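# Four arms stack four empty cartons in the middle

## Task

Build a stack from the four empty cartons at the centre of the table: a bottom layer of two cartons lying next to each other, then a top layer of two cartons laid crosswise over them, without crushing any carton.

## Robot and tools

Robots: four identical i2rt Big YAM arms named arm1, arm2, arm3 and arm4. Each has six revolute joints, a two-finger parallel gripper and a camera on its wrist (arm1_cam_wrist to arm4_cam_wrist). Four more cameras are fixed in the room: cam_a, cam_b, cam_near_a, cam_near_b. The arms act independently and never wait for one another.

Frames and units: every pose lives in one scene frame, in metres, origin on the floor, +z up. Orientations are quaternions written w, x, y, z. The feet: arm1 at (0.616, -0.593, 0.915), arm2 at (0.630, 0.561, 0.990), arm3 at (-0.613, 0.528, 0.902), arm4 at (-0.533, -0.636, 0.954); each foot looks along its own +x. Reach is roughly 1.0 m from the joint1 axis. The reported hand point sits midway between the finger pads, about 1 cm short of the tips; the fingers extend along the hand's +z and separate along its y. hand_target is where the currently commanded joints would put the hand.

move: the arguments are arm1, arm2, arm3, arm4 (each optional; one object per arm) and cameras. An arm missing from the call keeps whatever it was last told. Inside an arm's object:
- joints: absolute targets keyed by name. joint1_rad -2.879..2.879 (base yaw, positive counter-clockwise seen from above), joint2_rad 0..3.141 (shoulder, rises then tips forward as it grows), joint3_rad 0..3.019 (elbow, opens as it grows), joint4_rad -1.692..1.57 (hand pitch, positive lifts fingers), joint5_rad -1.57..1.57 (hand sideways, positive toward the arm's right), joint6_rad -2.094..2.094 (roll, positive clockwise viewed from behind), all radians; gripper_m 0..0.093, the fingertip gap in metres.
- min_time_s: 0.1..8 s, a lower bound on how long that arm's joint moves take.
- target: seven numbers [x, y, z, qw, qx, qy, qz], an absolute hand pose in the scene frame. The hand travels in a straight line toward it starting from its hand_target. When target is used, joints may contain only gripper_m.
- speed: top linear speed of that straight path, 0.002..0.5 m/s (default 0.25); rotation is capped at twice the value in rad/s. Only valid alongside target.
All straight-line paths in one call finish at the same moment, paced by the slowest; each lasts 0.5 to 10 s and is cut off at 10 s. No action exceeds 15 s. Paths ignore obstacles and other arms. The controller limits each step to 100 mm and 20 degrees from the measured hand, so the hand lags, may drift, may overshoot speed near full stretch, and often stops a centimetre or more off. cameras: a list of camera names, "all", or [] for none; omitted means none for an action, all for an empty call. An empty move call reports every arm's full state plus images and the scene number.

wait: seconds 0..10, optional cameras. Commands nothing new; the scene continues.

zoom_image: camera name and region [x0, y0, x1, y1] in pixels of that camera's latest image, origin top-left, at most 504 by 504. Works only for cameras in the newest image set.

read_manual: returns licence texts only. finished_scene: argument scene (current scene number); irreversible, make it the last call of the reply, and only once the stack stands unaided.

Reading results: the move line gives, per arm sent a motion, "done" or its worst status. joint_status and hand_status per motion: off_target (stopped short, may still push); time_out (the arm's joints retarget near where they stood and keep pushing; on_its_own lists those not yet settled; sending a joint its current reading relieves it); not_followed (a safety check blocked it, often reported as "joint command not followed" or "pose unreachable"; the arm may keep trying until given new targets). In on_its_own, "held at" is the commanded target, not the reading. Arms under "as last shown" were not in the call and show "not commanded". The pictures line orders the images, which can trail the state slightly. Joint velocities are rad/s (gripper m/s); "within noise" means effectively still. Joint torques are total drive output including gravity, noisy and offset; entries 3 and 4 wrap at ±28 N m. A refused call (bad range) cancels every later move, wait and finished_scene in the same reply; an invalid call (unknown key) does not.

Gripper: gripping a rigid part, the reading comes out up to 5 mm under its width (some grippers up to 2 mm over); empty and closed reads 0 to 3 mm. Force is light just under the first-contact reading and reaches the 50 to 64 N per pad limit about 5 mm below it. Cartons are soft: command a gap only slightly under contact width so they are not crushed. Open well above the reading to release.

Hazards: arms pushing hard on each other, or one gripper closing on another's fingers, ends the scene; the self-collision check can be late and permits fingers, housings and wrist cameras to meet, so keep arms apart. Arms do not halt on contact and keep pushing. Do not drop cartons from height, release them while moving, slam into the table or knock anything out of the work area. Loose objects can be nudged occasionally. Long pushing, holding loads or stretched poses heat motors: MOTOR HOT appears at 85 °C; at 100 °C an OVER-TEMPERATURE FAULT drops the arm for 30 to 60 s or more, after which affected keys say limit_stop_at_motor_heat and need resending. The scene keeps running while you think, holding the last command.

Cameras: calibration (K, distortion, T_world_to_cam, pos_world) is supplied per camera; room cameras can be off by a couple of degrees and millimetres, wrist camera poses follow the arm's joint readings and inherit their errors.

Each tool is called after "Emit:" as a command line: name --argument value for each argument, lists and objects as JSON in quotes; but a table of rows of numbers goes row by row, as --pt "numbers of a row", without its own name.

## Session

Emit:
move

Emit:
zoom_image --camera "cam_b" --region '[280, 160, 640, 420]'

Emit:
zoom_image --camera "cam_a" --region '[270, 160, 630, 420]'

Scene clock: 0.00 s.
Joint torques (N m): no reading
Heat: arm1: hottest joint1_rad 36 °C; arm2: hottest joint1_rad 35 °C; arm3: hottest joint3_rad 36 °C; arm4: hottest joint1_rad 41 °C.
Joint velocities: within noise
arm1.joint_positions: joint1_rad=+0.328 joint2_rad=+0.613 joint3_rad=+1.402 joint4_rad=-1.249 joint5_rad=-0.191 joint6_rad=-0.064 gripper_m=+0.09396
arm1.joint_status: not commanded
arm1.hand: x=+0.3884 y=-0.5100 z=+1.4810 quat_wxyz=(-0.063, +0.838, -0.127, -0.527) (m; scene frame)
arm1.hand_target: x=+0.3910 y=-0.5114 z=+1.4928 quat_wxyz=(-0.067, +0.831, -0.124, -0.538) (m; scene frame)
arm1.hand_status: not commanded
arm2.joint_positions: joint1_rad=+0.178 joint2_rad=+0.637 joint3_rad=+1.317 joint4_rad=-1.338 joint5_rad=+0.119 joint6_rad=+0.322 gripper_m=+0.09396
arm2.joint_status: not commanded
arm2.hand: x=+0.4686 y=+0.3728 z=+1.4915 quat_wxyz=(-0.216, -0.860, -0.247, +0.391) (m; scene frame)
arm2.hand_target: x=+0.4695 y=+0.3740 z=+1.5042 quat_wxyz=(-0.224, -0.854, -0.245, +0.401) (m; scene frame)
arm2.hand_status: not commanded
arm3.joint_positions: joint1_rad=-0.182 joint2_rad=+0.526 joint3_rad=+1.317 joint4_rad=-1.483 joint5_rad=-0.105 joint6_rad=-0.195 gripper_m=+0.09396
arm3.joint_status: not commanded
arm3.hand: x=-0.5119 y=+0.3684 z=+1.3946 quat_wxyz=(-0.369, -0.371, -0.825, +0.213) (m; scene frame)
arm3.hand_target: x=-0.5129 y=+0.3703 z=+1.4072 quat_wxyz=(-0.380, -0.368, -0.819, +0.222) (m; scene frame)
arm3.hand_status: not commanded
arm4.joint_positions: joint1_rad=+0.123 joint2_rad=+0.645 joint3_rad=+1.427 joint4_rad=-1.276 joint5_rad=-0.007 joint6_rad=-0.285 gripper_m=+0.09396
arm4.joint_status: not commanded
arm4.hand: x=-0.4240 y=-0.4131 z=+1.5181 quat_wxyz=(-0.469, +0.554, -0.655, -0.210) (m; scene frame)
arm4.hand_target: x=-0.4253 y=-0.4158 z=+1.5272 quat_wxyz=(-0.477, +0.551, -0.651, -0.213) (m; scene frame)
arm4.hand_status: not commanded
pictures: arm1_cam_wrist, arm2_cam_wrist, arm3_cam_wrist, arm4_cam_wrist, cam_a, cam_b, cam_near_a, cam_near_b
camera_calibration:
arm1_cam_wrist: T_world_to_cam=[[0.269501, 0.96282, -0.0186432, 0.413525], [0.840259, -0.244565, -0.483893, 0.269023], [-0.470461, 0.114744, -0.874929, 1.66139], [0, 0, 0, 1]] pos_world=[0.444122, -0.522991, 1.59148]
arm2_cam_wrist: T_world_to_cam=[[-0.595357, 0.783328, -0.178739, 0.254131], [0.792348, 0.535538, -0.292204, -0.130137], [-0.13317, -0.315589, -0.939505, 1.70654], [0, 0, 0, 1]] pos_world=[0.481673, 0.409192, 1.6107]
arm3_cam_wrist: T_world_to_cam=[[-0.766993, -0.636362, 0.0822444, -0.273324], [-0.632108, 0.727321, -0.267288, -0.214407], [0.110274, -0.256995, -0.960101, 1.6129], [0, 0, 0, 1]] pos_world=[-0.523027, 0.396518, 1.51372]
arm4_cam_wrist: T_world_to_cam=[[0.923272, -0.289782, 0.252181, -0.114035], [-0.167938, -0.894892, -0.413479, 0.190402], [0.345494, 0.339403, -0.874894, 1.7375], [0, 0, 0, 1]] pos_world=[-0.463035, -0.452369, 1.62761]

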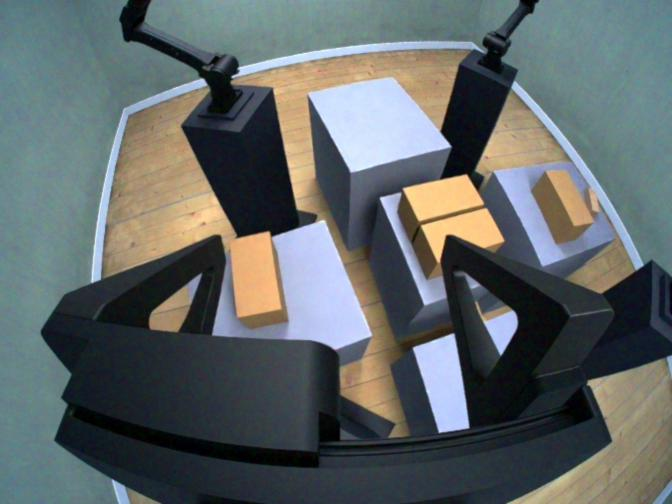

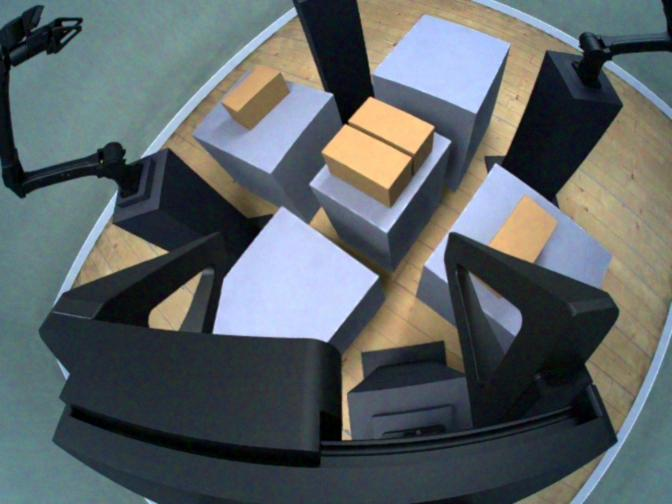

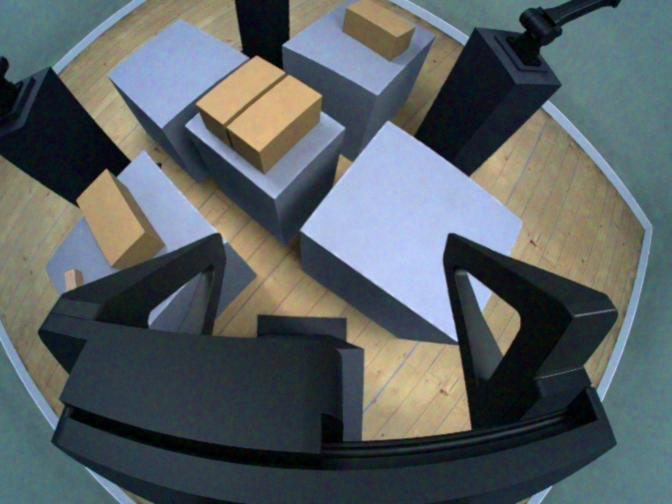

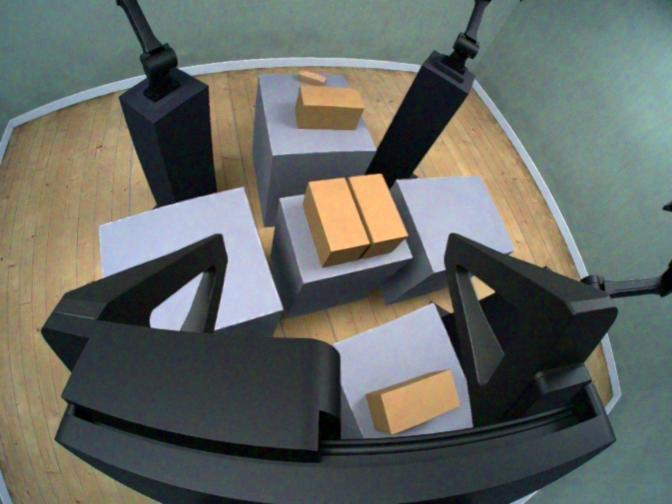

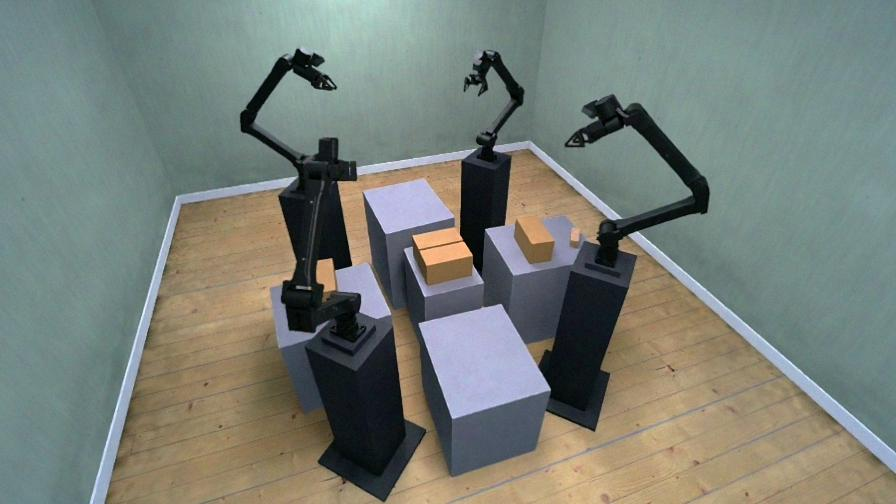

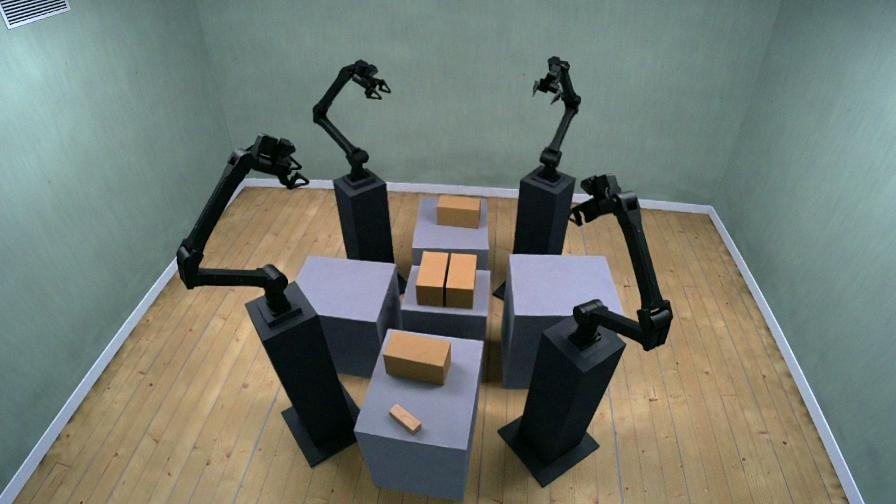

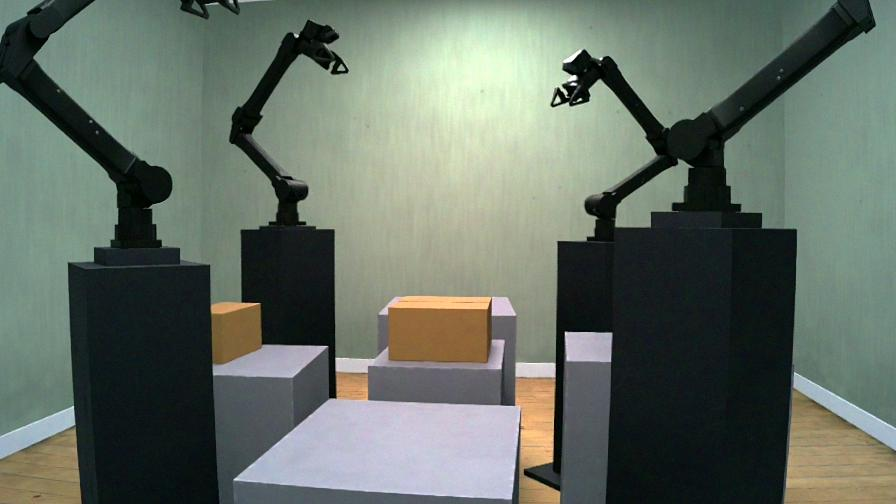

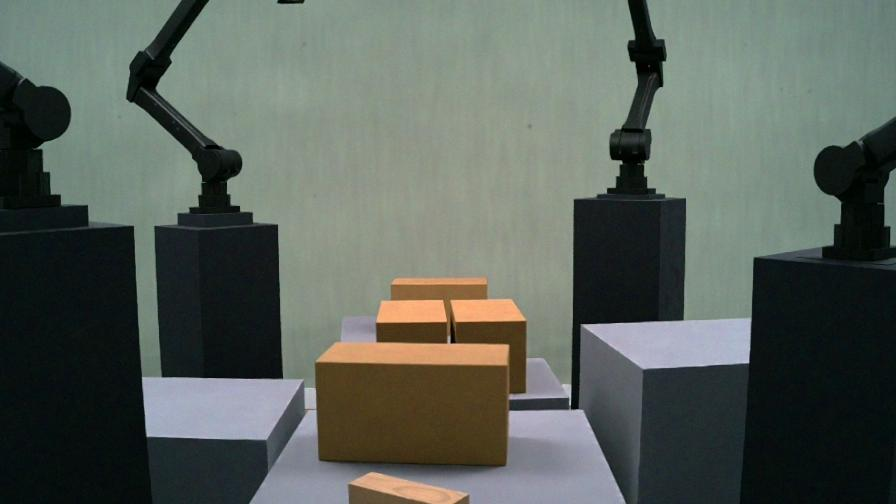

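Scaled by 1.400 from the camera's 896x504 image, which has a finer 1280x720 frame.

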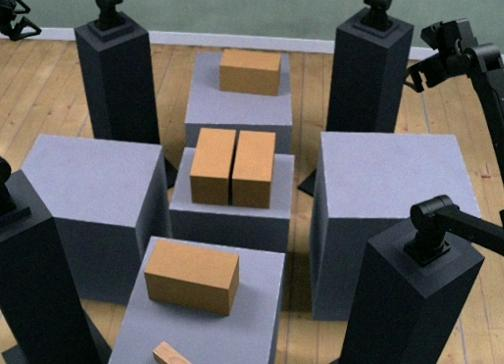

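Scaled by 1.400 from the camera's 896x504 image, which has a finer 1280x720 frame.

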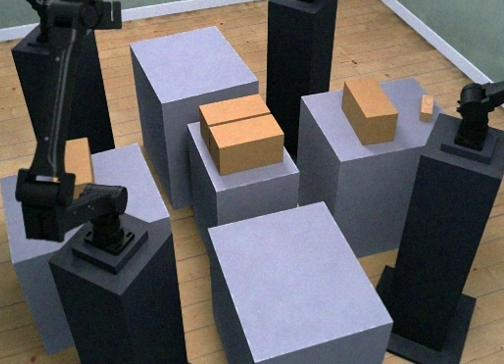

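Emit:
move --arm2 '{"joints":{"joint1_rad":-0.705,"joint2_rad":1.2,"joint3_rad":0.6,"joint4_rad":-0.2,"joint5_rad":0.05,"joint6_rad":0.03,"gripper_m":0},"min_time_s":2.5}' --arm3 '{"joints":{"joint1_rad":1.0,"joint2_rad":1.2,"joint3_rad":0.6,"joint4_rad":-0.2,"joint5_rad":0.08,"joint6_rad":0.06,"gripper_m":0},"min_time_s":2.5}' --arm1 '{"joints":{"joint1_rad":0.945,"joint2_rad":1.2,"joint3_rad":0.6,"joint4_rad":-0.2,"joint5_rad":0.1,"joint6_rad":0.08,"gripper_m":0},"min_time_s":2.5}' --arm4 '{"joints":{"joint1_rad":-0.958,"joint2_rad":1.2,"joint3_rad":0.6,"joint4_rad":-0.2,"joint5_rad":0.03,"joint6_rad":0.01,"gripper_m":0},"min_time_s":2.5}' --cameras '[]'

Emit:
move --arm2 '{"target":[0.27,0.545,0.86,0,0.9239,0,-0.3827],"speed":0.2}' --arm3 '{"target":[-0.13,0.565,0.88,0.3827,0,0.9239,0],"speed":0.2}' --arm1 '{"target":[0.195,-0.63,0.80,0,0.9239,0,-0.3827],"speed":0.2}' --arm4 '{"target":[-0.185,-0.63,0.80,0.3827,0,0.9239,0],"speed":0.2}' --cameras '["arm1_cam_wrist","arm2_cam_wrist","arm3_cam_wrist","arm4_cam_wrist","cam_near_b"]'

Scene clock: 5.73 s.
Joint torques (N m): arm1=[1.08 -4.95 6.46 2.11 0.19 0.17] | arm2=[0.15 -5.13 8.76 2.82 -0.16 -0.09] | arm3=[1.14 -7.12 8.32 1.96 0.28 0.24] | arm4=[-0.56 -6.36 8.7 1.89 0.17 -0.08]
Heat: arm1: hottest joint1_rad 36 °C; arm2: hottest joint1_rad 35 °C; arm3: hottest joint3_rad 37 °C; arm4: hottest joint1_rad 41 °C.
move: arm1 done; arm2 done; arm3 done; arm4 done
Joint velocities: within noise
arm1.joint_positions: joint1_rad=+0.931 joint2_rad=+1.190 joint3_rad=+0.605 joint4_rad=-0.220 joint5_rad=+0.097 joint6_rad=+0.073 gripper_m=+0.00035
arm1.joint_status: all done
arm1.hand: x=+0.1829 y=-0.6281 z=+1.0334 quat_wxyz=(-0.008, +0.927, +0.004, -0.376) (m; scene frame)
arm1.hand_target: x=+0.1821 y=-0.6336 z=+1.0301 quat_wxyz=(-0.005, +0.926, +0.007, -0.378) (m; scene frame)
arm1.hand_status: not commanded
arm2.joint_positions: joint1_rad=-0.697 joint2_rad=+1.192 joint3_rad=+0.603 joint4_rad=-0.221 joint5_rad=+0.054 joint6_rad=+0.040 gripper_m=+0.00037
arm2.joint_status: all done
arm2.hand: x=+0.1976 y=+0.5441 z=+1.1092 quat_wxyz=(+0.005, -0.927, +0.000, +0.375) (m; scene frame)
arm2.hand_target: x=+0.1950 y=+0.5468 z=+1.1081 quat_wxyz=(+0.007, -0.925, -0.002, +0.380) (m; scene frame)
arm2.hand_status: not commanded
arm3.joint_positions: joint1_rad=+0.989 joint2_rad=+1.197 joint3_rad=+0.594 joint4_rad=-0.216 joint5_rad=+0.077 joint6_rad=+0.052 gripper_m=+0.00059
arm3.joint_status: all done
arm3.hand: x=-0.1836 y=+0.5499 z=+1.0134 quat_wxyz=(-0.370, +0.000, -0.929, +0.009) (m; scene frame)
arm3.hand_target: x=-0.1785 y=+0.5544 z=+1.0182 quat_wxyz=(-0.379, +0.000, -0.925, +0.006) (m; scene frame)
arm3.hand_status: not commanded
arm4.joint_positions: joint1_rad=-0.946 joint2_rad=+1.189 joint3_rad=+0.615 joint4_rad=-0.212 joint5_rad=+0.029 joint6_rad=+0.001 gripper_m=+0.00019
arm4.joint_status: all done
arm4.hand: x=-0.0932 y=-0.6226 z=+1.0784 quat_wxyz=(-0.383, +0.014, -0.924, +0.004) (m; scene frame)
arm4.hand_target: x=-0.0969 y=-0.6282 z=+1.0686 quat_wxyz=(-0.377, +0.004, -0.926, +0.005) (m; scene frame)
arm4.hand_status: not commanded
pictures: none
No camera images: "cameras" was empty.

Scene clock: 8.17 s.
Joint torques (N m): arm1=[0.21 -7.36 1.91 2.11 -0.03 0.16] | arm2=[1.55 -6.59 -0.42 3.07 -0.03 0.06] | arm3=[1.38 -10.29 6.34 1.99 0.12 0.21] | arm4=[-0.62 -8.41 -1.33 1.87 0.03 -0.1]
Heat: arm1: hottest joint1_rad 36 °C; arm2: hottest joint1_rad 35 °C; arm3: hottest joint3_rad 37 °C; arm4: hottest joint1_rad 41 °C.
move: arm1 done; arm2 done; arm3 off_target; arm4 done
Joint velocities: within noise
arm1.joint_positions: joint1_rad=+0.931 joint2_rad=+2.000 joint3_rad=+0.436 joint4_rad=+0.758 joint5_rad=+0.092 joint6_rad=+0.082 gripper_m=+0.00035
arm1.joint_status: not commanded
arm1.hand: x=+0.2019 y=-0.6267 z=+0.8013 quat_wxyz=(-0.004, +0.927, +0.001, -0.375) (m; scene frame)
arm1.hand_target: x=+0.1951 y=-0.6300 z=+0.8002 quat_wxyz=(+0.000, +0.924, +0.000, -0.383) (m; scene frame)
arm1.hand_status: done (0.008 m and 1.0 deg from the pose sent, 0.234 m and 1.3 deg at the start)
arm2.joint_positions: joint1_rad=-0.697 joint2_rad=+2.123 joint3_rad=+0.307 joint4_rad=+1.012 joint5_rad=+0.053 joint6_rad=+0.042 gripper_m=+0.00037
arm2.joint_status: not commanded
arm2.hand: x=+0.2712 y=+0.5485 z=+0.8613 quat_wxyz=(+0.004, -0.926, +0.001, +0.378) (m; scene frame)
arm2.hand_target: x=+0.2700 y=+0.5449 z=+0.8601 quat_wxyz=(+0.000, -0.924, +0.000, +0.383) (m; scene frame)
arm2.hand_status: done (0.004 m and 0.7 deg from the pose sent, 0.260 m and 1.1 deg at the start)
arm3.joint_positions: joint1_rad=+0.997 joint2_rad=+1.705 joint3_rad=+0.569 joint4_rad=+0.308 joint5_rad=+0.077 joint6_rad=+0.065 gripper_m=+0.00059
arm3.joint_status: not commanded
arm3.hand: x=-0.1457 y=+0.5572 z=+0.8714 quat_wxyz=(-0.366, -0.002, -0.931, +0.005) (m; scene frame)
arm3.hand_target: x=-0.1306 y=+0.5650 z=+0.8805 quat_wxyz=(-0.383, +0.000, -0.924, +0.000) (m; scene frame)
arm3.hand_status: off_target (0.020 m and 2.2 deg from the pose sent, 0.144 m and 1.9 deg at the start)
arm4.joint_positions: joint1_rad=-0.948 joint2_rad=+2.258 joint3_rad=+0.302 joint4_rad=+1.167 joint5_rad=+0.025 joint6_rad=+0.013 gripper_m=+0.00019
arm4.joint_status: not commanded
arm4.hand: x=-0.1862 y=-0.6262 z=+0.8044 quat_wxyz=(-0.382, +0.009, -0.924, +0.000) (m; scene frame)
arm4.hand_target: x=-0.1852 y=-0.6300 z=+0.8000 quat_wxyz=(-0.382, +0.000, -0.924, +0.000) (m; scene frame)
arm4.hand_status: done (0.006 m and 1.0 deg from the pose sent, 0.293 m and 1.7 deg at the start)
pictures: arm1_cam_wrist, arm2_cam_wrist, arm3_cam_wrist, arm4_cam_wrist, cam_near_b
camera_calibration:
arm1_cam_wrist: T_world_to_cam=[[-0.010109, 0.999855, 0.0137096, 0.617167], [0.987937, 0.0121053, -0.154385, -0.0647208], [-0.154528, 0.0119835, -0.987916, 0.954748], [0, 0, 0, 1]] pos_world=[0.217714, -0.627736, 0.924757]
arm2_cam_wrist: T_world_to_cam=[[0.00258773, 0.999976, 0.00641005, -0.554042], [0.986464, -0.00150168, -0.163969, -0.120398], [-0.163956, 0.00674759, -0.986445, 1.01559], [0, 0, 0, 1]] pos_world=[0.286714, 0.546996, 0.98563]
arm3_cam_wrist: T_world_to_cam=[[-0.00355344, -0.99992, 0.0121386, 0.545555], [-0.989931, 0.00179967, -0.141542, -0.0175051], [0.141509, -0.0125194, -0.989858, 1.01295], [0, 0, 0, 1]] pos_world=[-0.158732, 0.558225, 0.993573]
arm4_cam_wrist: T_world_to_cam=[[0.0258283, -0.999591, 0.0122967, -0.633908], [-0.985788, -0.0275104, -0.165728, -0.0638971], [0.165998, -0.0078415, -0.986095, 0.941861], [0, 0, 0, 1]] pos_world=[-0.202964, -0.628021, 0.925969]

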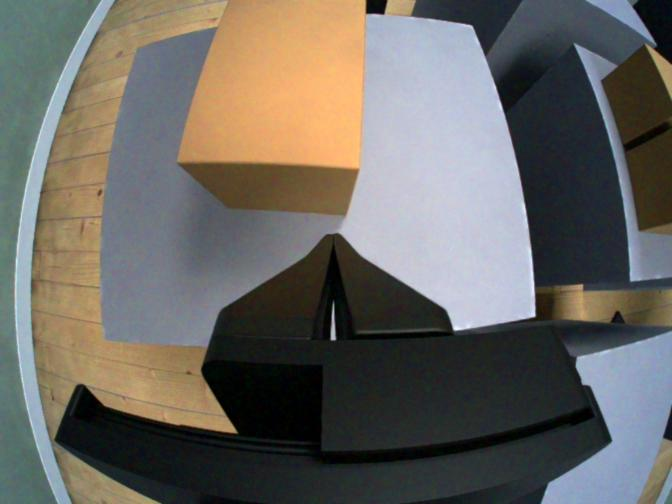

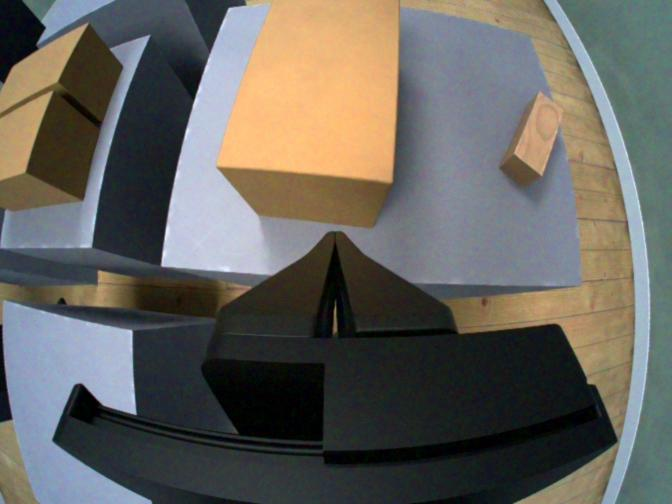

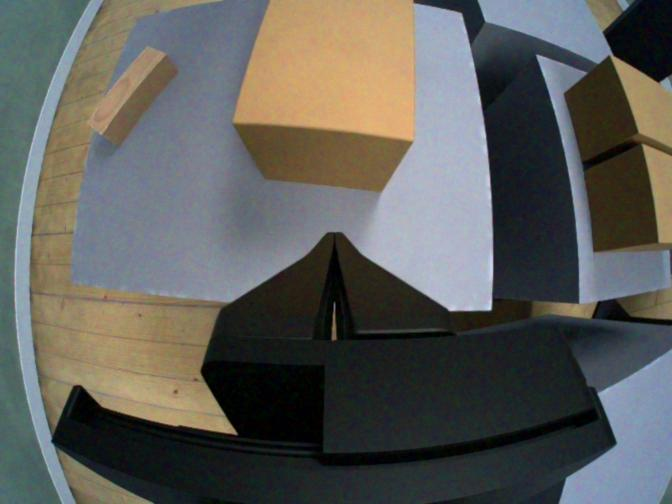

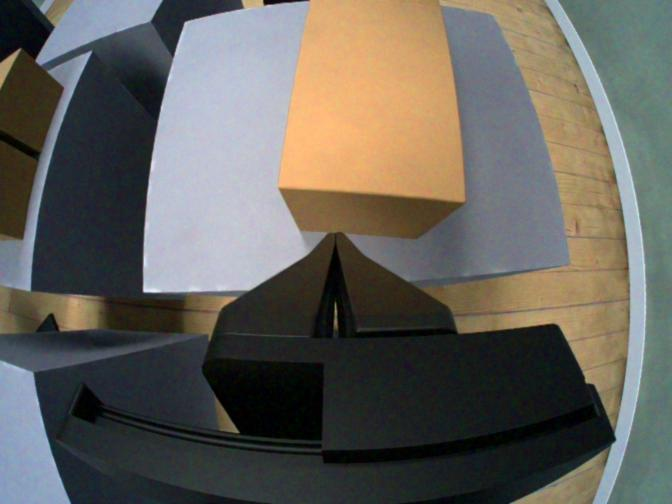

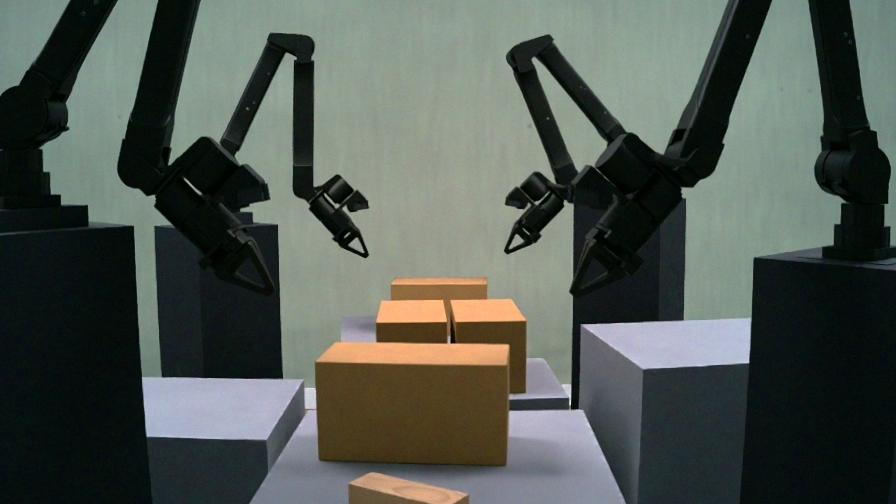

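Emit:
move --arm2 '{"target":[0.228,0.534,0.752,-0.0184,0.9228,-0.0443,-0.3823],"speed":0.12}' --arm3 '{"target":[-0.076,0.577,0.764,0.3823,0.0443,0.9228,-0.0184],"speed":0.12}' --arm1 '{"target":[0.154,-0.687,0.70,-0.0117,0.9234,-0.0282,-0.3825],"speed":0.12}' --arm4 '{"target":[-0.160,-0.664,0.70,0.3825,0.0282,0.9234,-0.0117],"speed":0.12}' --cameras '["arm1_cam_wrist","arm2_cam_wrist","arm3_cam_wrist","arm4_cam_wrist","cam_near_b"]'

Scene clock: 15.53 s.
Joint torques (N m): arm1=[0.97 -9.76 0.77 1.98 0.28 0.15] | arm2=[2.2 -9.7 -1.21 2.86 0.3 0.07] | arm3=[1.38 -13.8 4.18 1.96 0.35 0.19] | arm4=[-5.07 8.35 8.12 1.95 0.23 -0.15]
Heat: arm1: hottest joint1_rad 36 °C; arm2: hottest joint1_rad 35 °C; arm3: hottest joint3_rad 38 °C; arm4: hottest joint1_rad 41 °C.
move: arm1 done; arm2 done; arm3 off_target; arm4 off_target
Joint velocities: within noise
arm1.joint_positions: joint1_rad=+1.090 joint2_rad=+2.363 joint3_rad=+0.697 joint4_rad=+0.840 joint5_rad=+0.244 joint6_rad=+0.248 gripper_m=+0.00035
arm1.joint_status: not commanded
arm1.hand: x=+0.1546 y=-0.6811 z=+0.7042 quat_wxyz=(-0.015, +0.925, -0.030, -0.378) (m; scene frame)
arm1.hand_target: x=+0.1541 y=-0.6870 z=+0.7001 quat_wxyz=(-0.012, +0.923, -0.028, -0.382) (m; scene frame)
arm1.hand_status: done (0.007 m and 0.7 deg from the pose sent, 0.127 m and 3.5 deg at the start)
arm2.joint_positions: joint1_rad=-0.630 joint2_rad=+2.519 joint3_rad=+0.577 joint4_rad=+1.121 joint5_rad=+0.162 joint6_rad=+0.159 gripper_m=+0.00037
arm2.joint_status: not commanded
arm2.hand: x=+0.2297 y=+0.5379 z=+0.7535 quat_wxyz=(+0.021, -0.926, +0.044, +0.375) (m; scene frame)
arm2.hand_target: x=+0.2281 y=+0.5340 z=+0.7520 quat_wxyz=(+0.018, -0.923, +0.044, +0.382) (m; scene frame)
arm2.hand_status: done (0.004 m and 0.9 deg from the pose sent, 0.118 m and 5.3 deg at the start)
arm3.joint_positions: joint1_rad=+1.039 joint2_rad=+2.142 joint3_rad=+0.773 joint4_rad=+0.536 joint5_rad=+0.170 joint6_rad=+0.163 gripper_m=+0.00059
arm3.joint_status: not commanded
arm3.hand: x=-0.0883 y=+0.5691 z=+0.7598 quat_wxyz=(-0.368, -0.045, -0.928, +0.023) (m; scene frame)
arm3.hand_target: x=-0.0764 y=+0.5770 z=+0.7642 quat_wxyz=(-0.382, -0.044, -0.923, +0.018) (m; scene frame)
arm3.hand_status: off_target (0.015 m and 1.8 deg from the pose sent, 0.129 m and 5.5 deg at the start)
arm4.joint_positions: joint1_rad=-0.959 joint2_rad=+2.305 joint3_rad=+0.327 joint4_rad=+1.284 joint5_rad=+0.012 joint6_rad=+0.012 gripper_m=+0.00019
arm4.joint_status: not commanded
arm4.hand: x=-0.1670 y=-0.6271 z=+0.8107 quat_wxyz=(-0.425, +0.006, -0.905, -0.005) (m; scene frame)
arm4.hand_target: x=-0.1788 y=-0.6538 z=+0.7335 quat_wxyz=(-0.376, -0.029, -0.926, +0.011) (m; scene frame)
arm4.hand_status: off_target (0.117 m and 6.9 deg from the pose sent, 0.114 m and 4.4 deg at the start; pose on its path clipped on 27 of 55 steps)
pictures: arm1_cam_wrist, arm2_cam_wrist, arm3_cam_wrist, arm4_cam_wrist, cam_near_b
camera_calibration:
arm1_cam_wrist: T_world_to_cam=[[0.0544457, 0.998463, 0.0103611, 0.663893], [0.985471, -0.0520597, -0.161665, -0.0705736], [-0.160878, 0.0190125, -0.986791, 0.857156], [0, 0, 0, 1]] pos_world=[0.171299, -0.682843, 0.827546]
arm2_cam_wrist: T_world_to_cam=[[0.0947753, 0.995483, 0.00553761, -0.560782], [0.982995, -0.0927047, -0.158512, -0.0514516], [-0.157282, 0.0204665, -0.987342, 0.894201], [0, 0, 0, 1]] pos_world=[0.244367, 0.535178, 0.877832]
arm3_cam_wrist: T_world_to_cam=[[-0.0963354, -0.99526, 0.0133321, 0.547357], [-0.984598, 0.093323, -0.147844, -0.0233907], [0.145899, -0.0273694, -0.988921, 0.902721], [0, 0, 0, 1]] pos_world=[-0.102007, 0.571652, 0.881964]
arm4_cam_wrist: T_world_to_cam=[[0.0240084, -0.99971, 0.00211202, -0.627586], [-0.966035, -0.0237433, -0.257318, 0.0359741], [0.257293, 0.00413749, -0.966325, 0.95159], [0, 0, 0, 1]] pos_world=[-0.195018, -0.630487, 0.930127]

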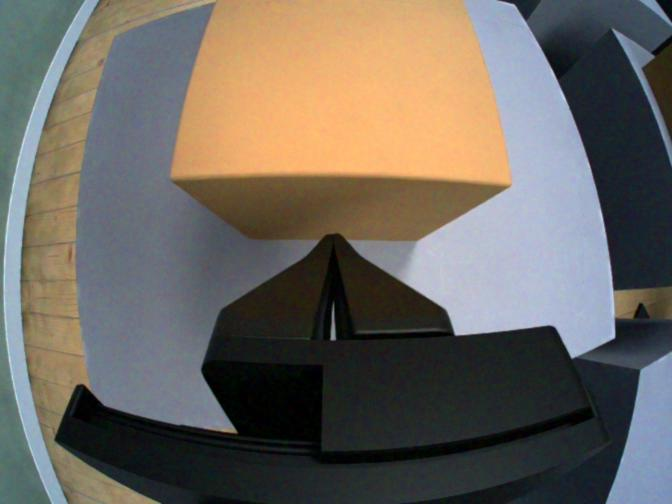

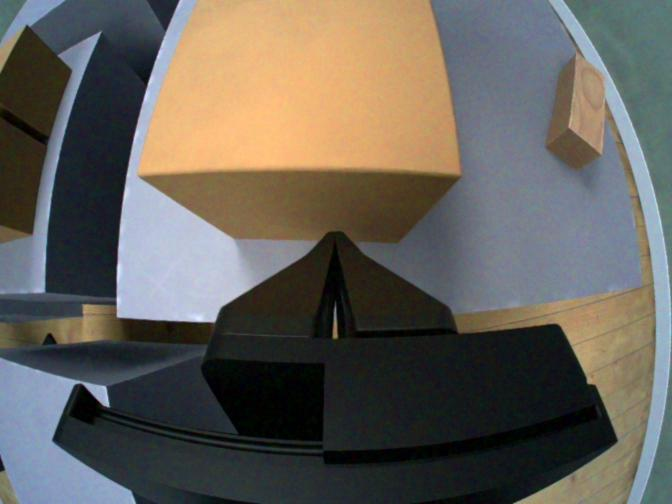

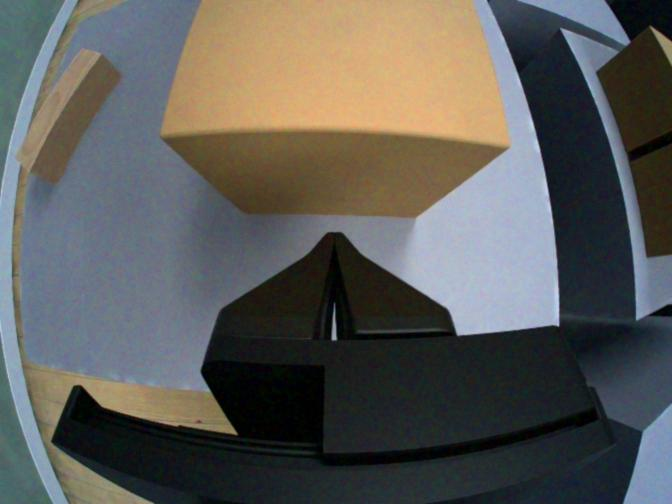

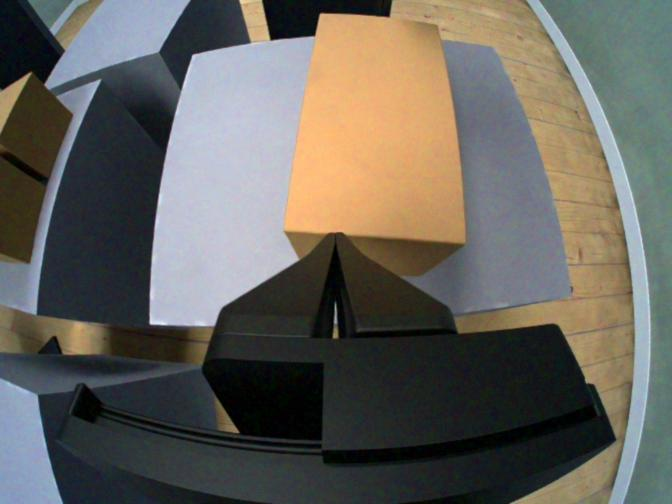

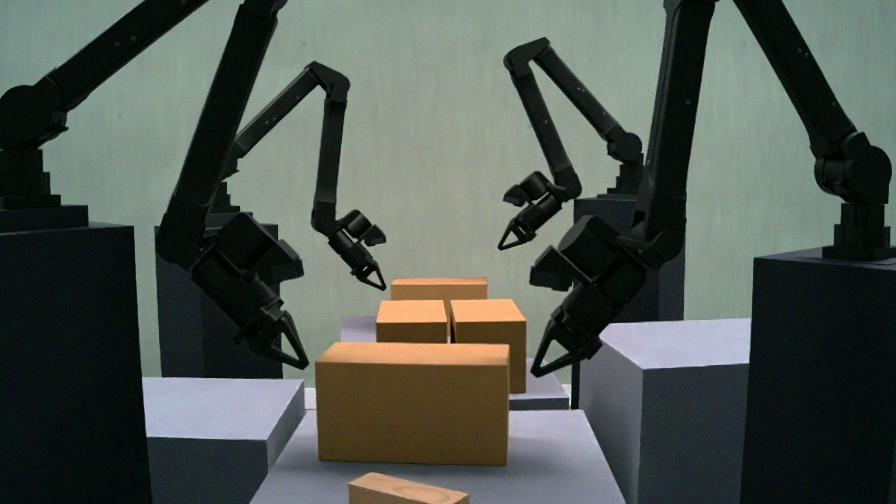

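Emit:
move --arm4 '{"target":[-0.15,-0.655,0.86,0.2756,0.0293,0.9608,-0.0084],"speed":0.15}' --cameras '[]'

Emit:
move --arm4 '{"target":[-0.163,-0.664,0.70,0.2756,0.0293,0.9608,-0.0084],"speed":0.12}' --arm2 '{"target":[0.226,0.519,0.752,-0.0184,0.9228,-0.0443,-0.3823],"speed":0.1}' --cameras '["arm4_cam_wrist","arm2_cam_wrist","cam_near_b","cam_near_a"]'

Scene clock: 19.97 s.
Joint torques (N m): arm1=[1.03 -9.76 0.75 1.98 0.28 0.16] | arm2=[2.02 -8.76 -1.22 2.8 0.3 0.06] | arm3=[1.26 -13.57 4.16 1.95 0.36 0.21] | arm4=[-0.32 -9.64 5.39 0.84 0.05 -0.17]
Heat: arm1: hottest joint1_rad 36 °C; arm2: hottest joint1_rad 35 °C; arm3: hottest joint3_rad 37 °C; arm4: hottest joint1_rad 41 °C.
move: arm4 off_target
Joint velocities: within noise
arm1, arm2, arm3: as last shown
arm1.hand_target: x=+0.1541 y=-0.6870 z=+0.7001 quat_wxyz=(-0.012, +0.924, -0.028, -0.382) (m; scene frame)
arm2.joint_positions: joint1_rad=-0.630 joint2_rad=+2.519 joint3_rad=+0.577 joint4_rad=+1.121 joint5_rad=+0.162 joint6_rad=+0.160 gripper_m=+0.00037
arm4.joint_positions: joint1_rad=-1.026 joint2_rad=+1.770 joint3_rad=+0.409 joint4_rad=+0.333 joint5_rad=+0.014 joint6_rad=+0.015 gripper_m=+0.00019
arm4.joint_status: not commanded
arm4.hand: x=-0.1622 y=-0.6520 z=+0.8561 quat_wxyz=(-0.268, -0.026, -0.963, +0.009) (m; scene frame)
arm4.hand_target: x=-0.1501 y=-0.6550 z=+0.8603 quat_wxyz=(-0.276, -0.029, -0.961, +0.008) (m; scene frame)
arm4.hand_status: off_target (0.013 m and 1.0 deg from the pose sent, 0.059 m and 18.8 deg at the start)
pictures: none
No camera images: "cameras" was empty.

Scene clock: 22.07 s.
Joint torques (N m): arm1=[0.97 -9.82 0.76 2 0.27 0.16] | arm2=[2.08 -10.29 -1.17 1.89 0.27 0.07] | arm3=[1.32 -13.57 4.18 1.98 0.35 0.21] | arm4=[-1.08 -10.81 -0.9 1.59 0.01 -0.26]
Heat: arm1: hottest joint1_rad 36 °C; arm2: hottest joint1_rad 35 °C; arm3: hottest joint3_rad 37 °C; arm4: hottest joint1_rad 41 °C.
move: arm2 done; arm4 done
Joint velocities: within noise
arm1, arm3: as last shown
arm2.joint_positions: joint1_rad=-0.578 joint2_rad=+2.519 joint3_rad=+0.587 joint4_rad=+1.121 joint5_rad=+0.198 joint6_rad=+0.197 gripper_m=+0.00037
arm2.joint_status: not commanded
arm2.hand: x=+0.2260 y=+0.5228 z=+0.7546 quat_wxyz=(+0.020, -0.923, +0.044, +0.383) (m; scene frame)
arm2.hand_target: x=+0.2260 y=+0.5190 z=+0.7520 quat_wxyz=(+0.018, -0.923, +0.044, +0.382) (m; scene frame)
arm2.hand_status: done (0.005 m and 0.2 deg from the pose sent, 0.019 m and 0.9 deg at the start)
arm4.joint_positions: joint1_rad=-1.052 joint2_rad=+2.429 joint3_rad=+0.557 joint4_rad=+0.859 joint5_rad=-0.004 joint6_rad=-0.006 gripper_m=+0.00019
arm4.joint_status: not commanded
arm4.hand: x=-0.1625 y=-0.6585 z=+0.7054 quat_wxyz=(-0.276, -0.026, -0.961, +0.006) (m; scene frame)
arm4.hand_target: x=-0.1630 y=-0.6639 z=+0.7002 quat_wxyz=(-0.276, -0.029, -0.961, +0.009) (m; scene frame)
arm4.hand_status: done (0.008 m and 0.4 deg from the pose sent, 0.156 m and 1.0 deg at the start)
pictures: arm2_cam_wrist, arm4_cam_wrist, cam_near_a, cam_near_b
camera_calibration:
arm2_cam_wrist: T_world_to_cam=[[0.0950315, 0.995472, 0.0019574, -0.542802], [0.980284, -0.093239, -0.174215, -0.0362728], [-0.173243, 0.0184747, -0.984706, 0.897717], [0, 0, 0, 1]] pos_world=[0.242664, 0.520377, 0.87873]
arm4_cam_wrist: T_world_to_cam=[[-0.0432045, -0.999066, 0.000503545, -0.668193], [-0.997296, 0.0431579, 0.0594767, -0.171963], [-0.0594429, 0.00206747, -0.99823, 0.818567], [0, 0, 0, 1]] pos_world=[-0.151709, -0.66184, 0.827682]

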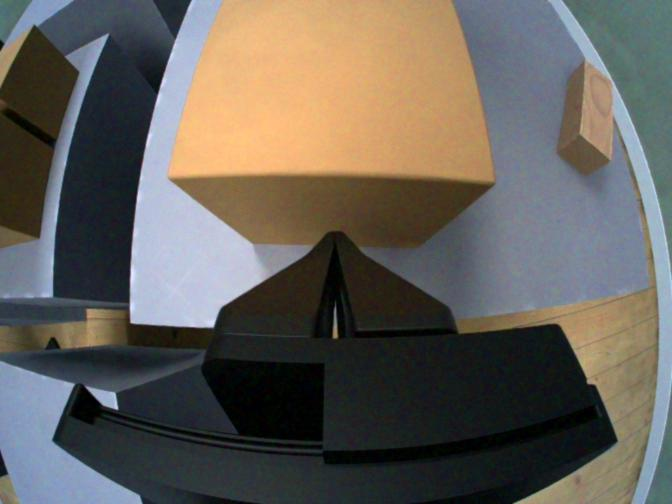

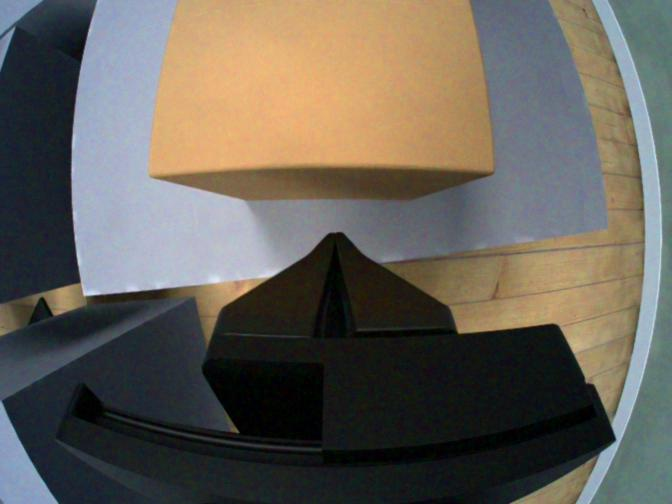

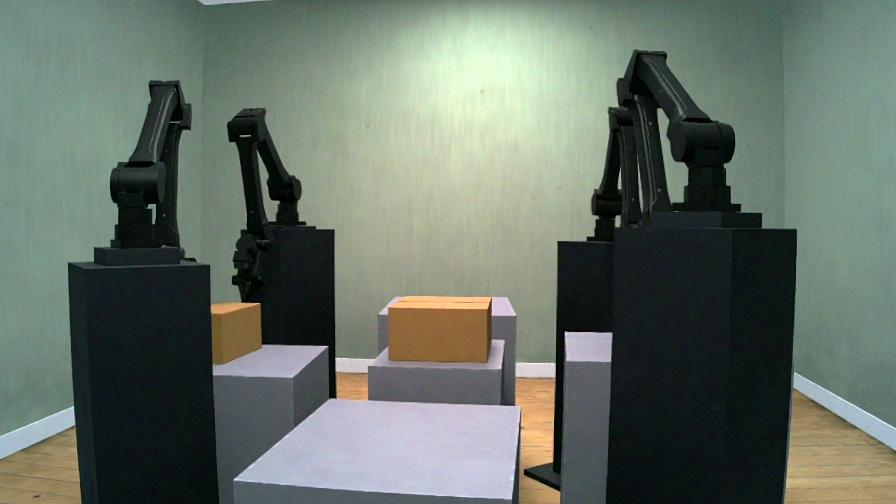

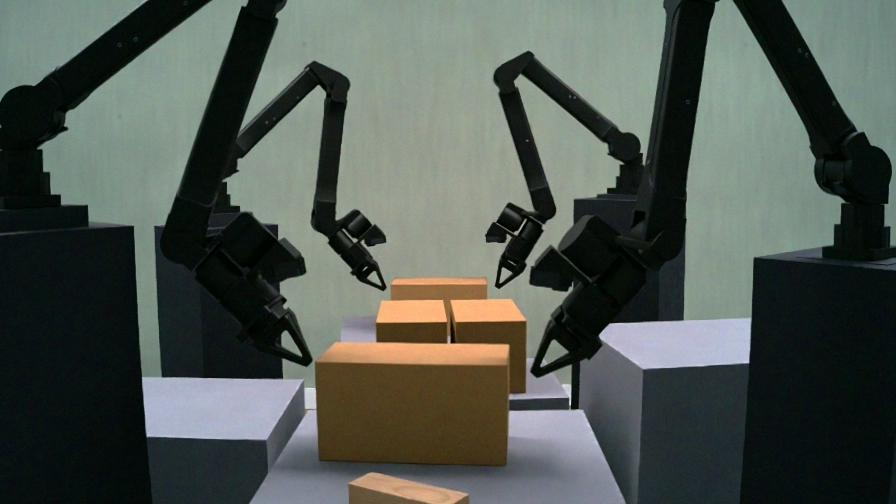

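Emit:
move --arm2 '{"target":[0.167,0.522,0.754,-0.0184,0.9228,-0.0443,-0.3823],"speed":0.04}' --arm3 '{"target":[-0.013,0.573,0.774,0.3823,0.0443,0.9228,-0.0184],"speed":0.04}' --arm1 '{"target":[0.093,-0.685,0.702,-0.0117,0.9234,-0.0282,-0.3825],"speed":0.04}' --arm4 '{"target":[-0.098,-0.66,0.702,0.2756,0.0293,0.9608,-0.0084],"speed":0.04}' --cameras '["arm1_cam_wrist","arm2_cam_wrist","arm3_cam_wrist","arm4_cam_wrist","cam_near_b"]'

Scene clock: 26.10 s.
Joint torques (N m): arm1=[-2.67 -11.69 4.93 1.58 0.21 0.03] | arm2=[-0.67 -13.45 2.44 1.74 0.13 -0.15] | arm3=[-0.79 -14.86 8.09 1.58 0.1 0.05] | arm4=[0.67 -15.03 3.48 1.4 0.22 -0.09]
Heat: arm1: hottest joint1_rad 36 °C; arm2: hottest joint1_rad 34 °C; arm3: hottest joint3_rad 37 °C; arm4: hottest joint1_rad 41 °C.
move: arm1 off_target; arm2 off_target; arm3 off_target; arm4 off_target
Joint velocities: within noise
arm1.joint_positions: joint1_rad=+1.084 joint2_rad=+2.363 joint3_rad=+0.786 joint4_rad=+0.703 joint5_rad=+0.214 joint6_rad=+0.226 gripper_m=+0.00035
arm1.joint_status: not commanded
arm1.hand: x=+0.1308 y=-0.6901 z=+0.6938 quat_wxyz=(-0.013, +0.935, -0.014, -0.354) (m; scene frame)
arm1.hand_target: x=+0.0949 y=-0.6843 z=+0.7042 quat_wxyz=(-0.012, +0.923, -0.028, -0.383) (m; scene frame)
arm1.hand_status: off_target (0.039 m and 3.9 deg from the pose sent, 0.062 m and 0.7 deg at the start)
arm2.joint_positions: joint1_rad=-0.589 joint2_rad=+2.503 joint3_rad=+0.674 joint4_rad=+0.943 joint5_rad=+0.174 joint6_rad=+0.185 gripper_m=+0.00037
arm2.joint_status: not commanded
arm2.hand: x=+0.2045 y=+0.5194 z=+0.7357 quat_wxyz=(+0.021, -0.937, +0.037, +0.347) (m; scene frame)
arm2.hand_target: x=+0.1684 y=+0.5224 z=+0.7553 quat_wxyz=(+0.019, -0.923, +0.044, +0.382) (m; scene frame)
arm2.hand_status: off_target (0.042 m and 4.4 deg from the pose sent, 0.059 m and 0.2 deg at the start)
arm3.joint_positions: joint1_rad=+1.038 joint2_rad=+2.164 joint3_rad=+0.894 joint4_rad=+0.398 joint5_rad=+0.157 joint6_rad=+0.158 gripper_m=+0.00059
arm3.joint_status: not commanded
arm3.hand: x=-0.0527 y=+0.5757 z=+0.7574 quat_wxyz=(-0.350, -0.039, -0.936, +0.021) (m; scene frame)
arm3.hand_target: x=-0.0155 y=+0.5724 z=+0.7762 quat_wxyz=(-0.382, -0.044, -0.923, +0.019) (m; scene frame)
arm3.hand_status: off_target (0.043 m and 4.0 deg from the pose sent, 0.077 m and 1.8 deg at the start)
arm4.joint_positions: joint1_rad=-1.052 joint2_rad=+2.412 joint3_rad=+0.660 joint4_rad=+0.658 joint5_rad=+0.002 joint6_rad=-0.001 gripper_m=+0.00019
arm4.joint_status: not commanded
arm4.hand: x=-0.1385 y=-0.6611 z=+0.6903 quat_wxyz=(-0.237, -0.030, -0.971, +0.008) (m; scene frame)
arm4.hand_target: x=-0.0991 y=-0.6597 z=+0.7039 quat_wxyz=(-0.276, -0.029, -0.961, +0.008) (m; scene frame)
arm4.hand_status: off_target (0.042 m and 4.6 deg from the pose sent, 0.065 m and 0.4 deg at the start)
pictures: arm1_cam_wrist, arm2_cam_wrist, arm3_cam_wrist, arm4_cam_wrist, cam_near_b
camera_calibration:
arm1_cam_wrist: T_world_to_cam=[[0.0242275, 0.999525, 0.0190525, 0.672864], [0.993855, -0.0220223, -0.108478, -0.066529], [-0.108007, 0.0215635, -0.993916, 0.842998], [0, 0, 0, 1]] pos_world=[0.140868, -0.692187, 0.817833]
arm2_cam_wrist: T_world_to_cam=[[0.0810228, 0.996634, 0.0124528, -0.542811], [0.99193, -0.0794053, -0.098844, -0.0838693], [-0.0975226, 0.0203609, -0.995025, 0.866583], [0, 0, 0, 1]] pos_world=[0.211684, 0.51668, 0.860741]
arm3_cam_wrist: T_world_to_cam=[[-0.0843947, -0.996306, 0.015874, 0.556636], [-0.990613, 0.0821718, -0.109244, -0.0123955], [0.107536, -0.0249446, -0.993888, 0.895585], [0, 0, 0, 1]] pos_world=[-0.06161, 0.577938, 0.879921]
arm4_cam_wrist: T_world_to_cam=[[-0.0505731, -0.998716, 0.00284604, -0.672253], [-0.988966, 0.0504762, 0.139277, -0.196169], [-0.139242, 0.00422903, -0.990249, 0.789835], [0, 0, 0, 1]] pos_world=[-0.118024, -0.664828, 0.811369]

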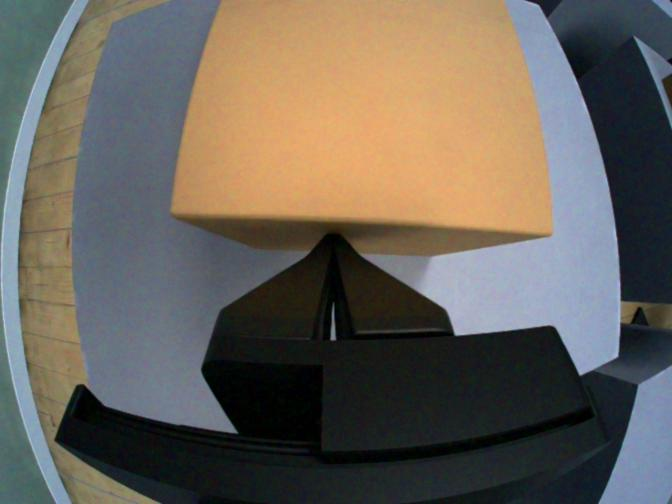

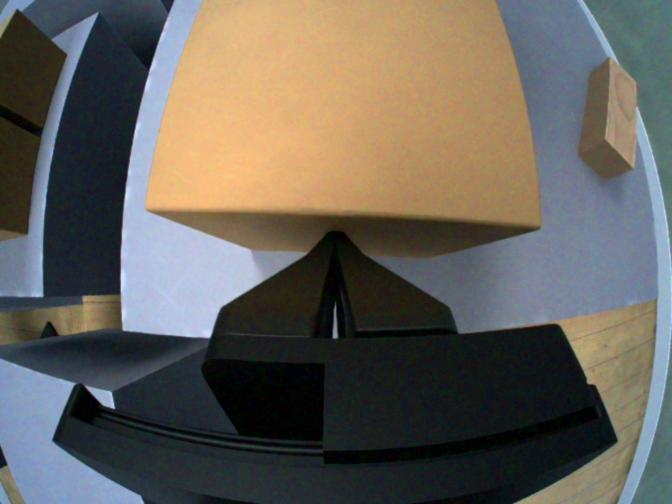

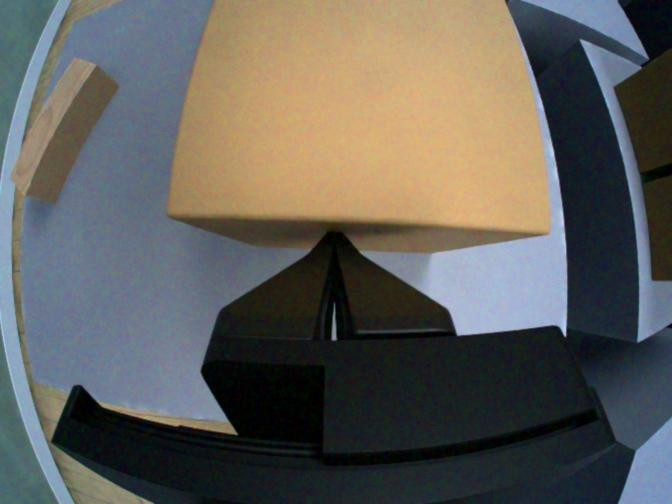

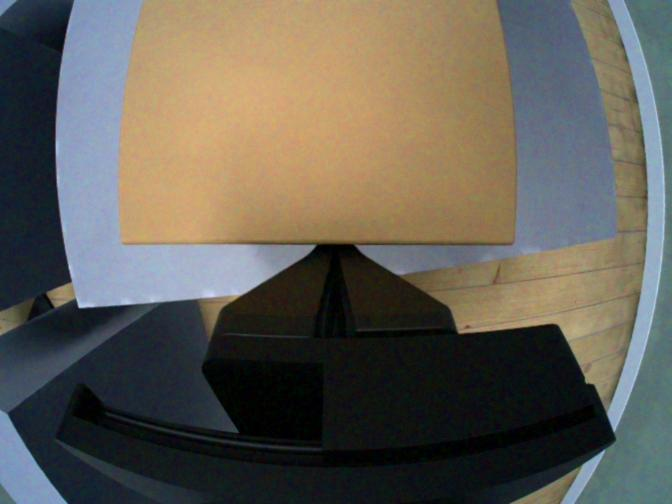

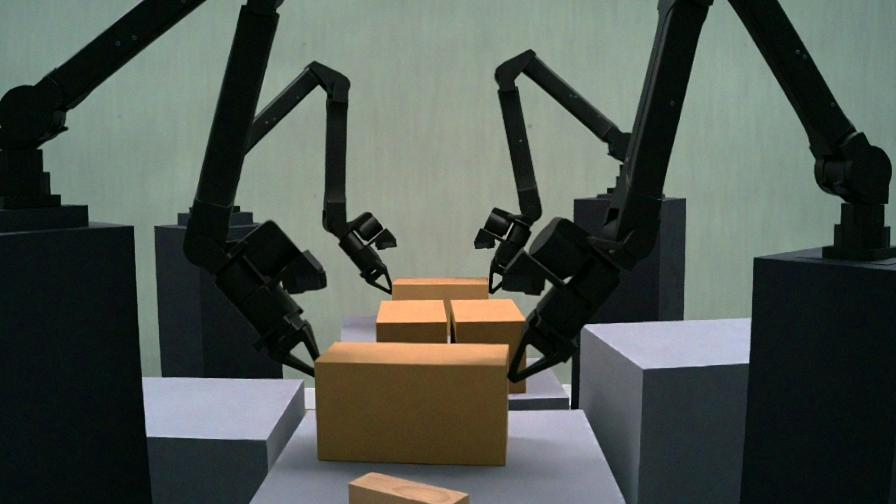

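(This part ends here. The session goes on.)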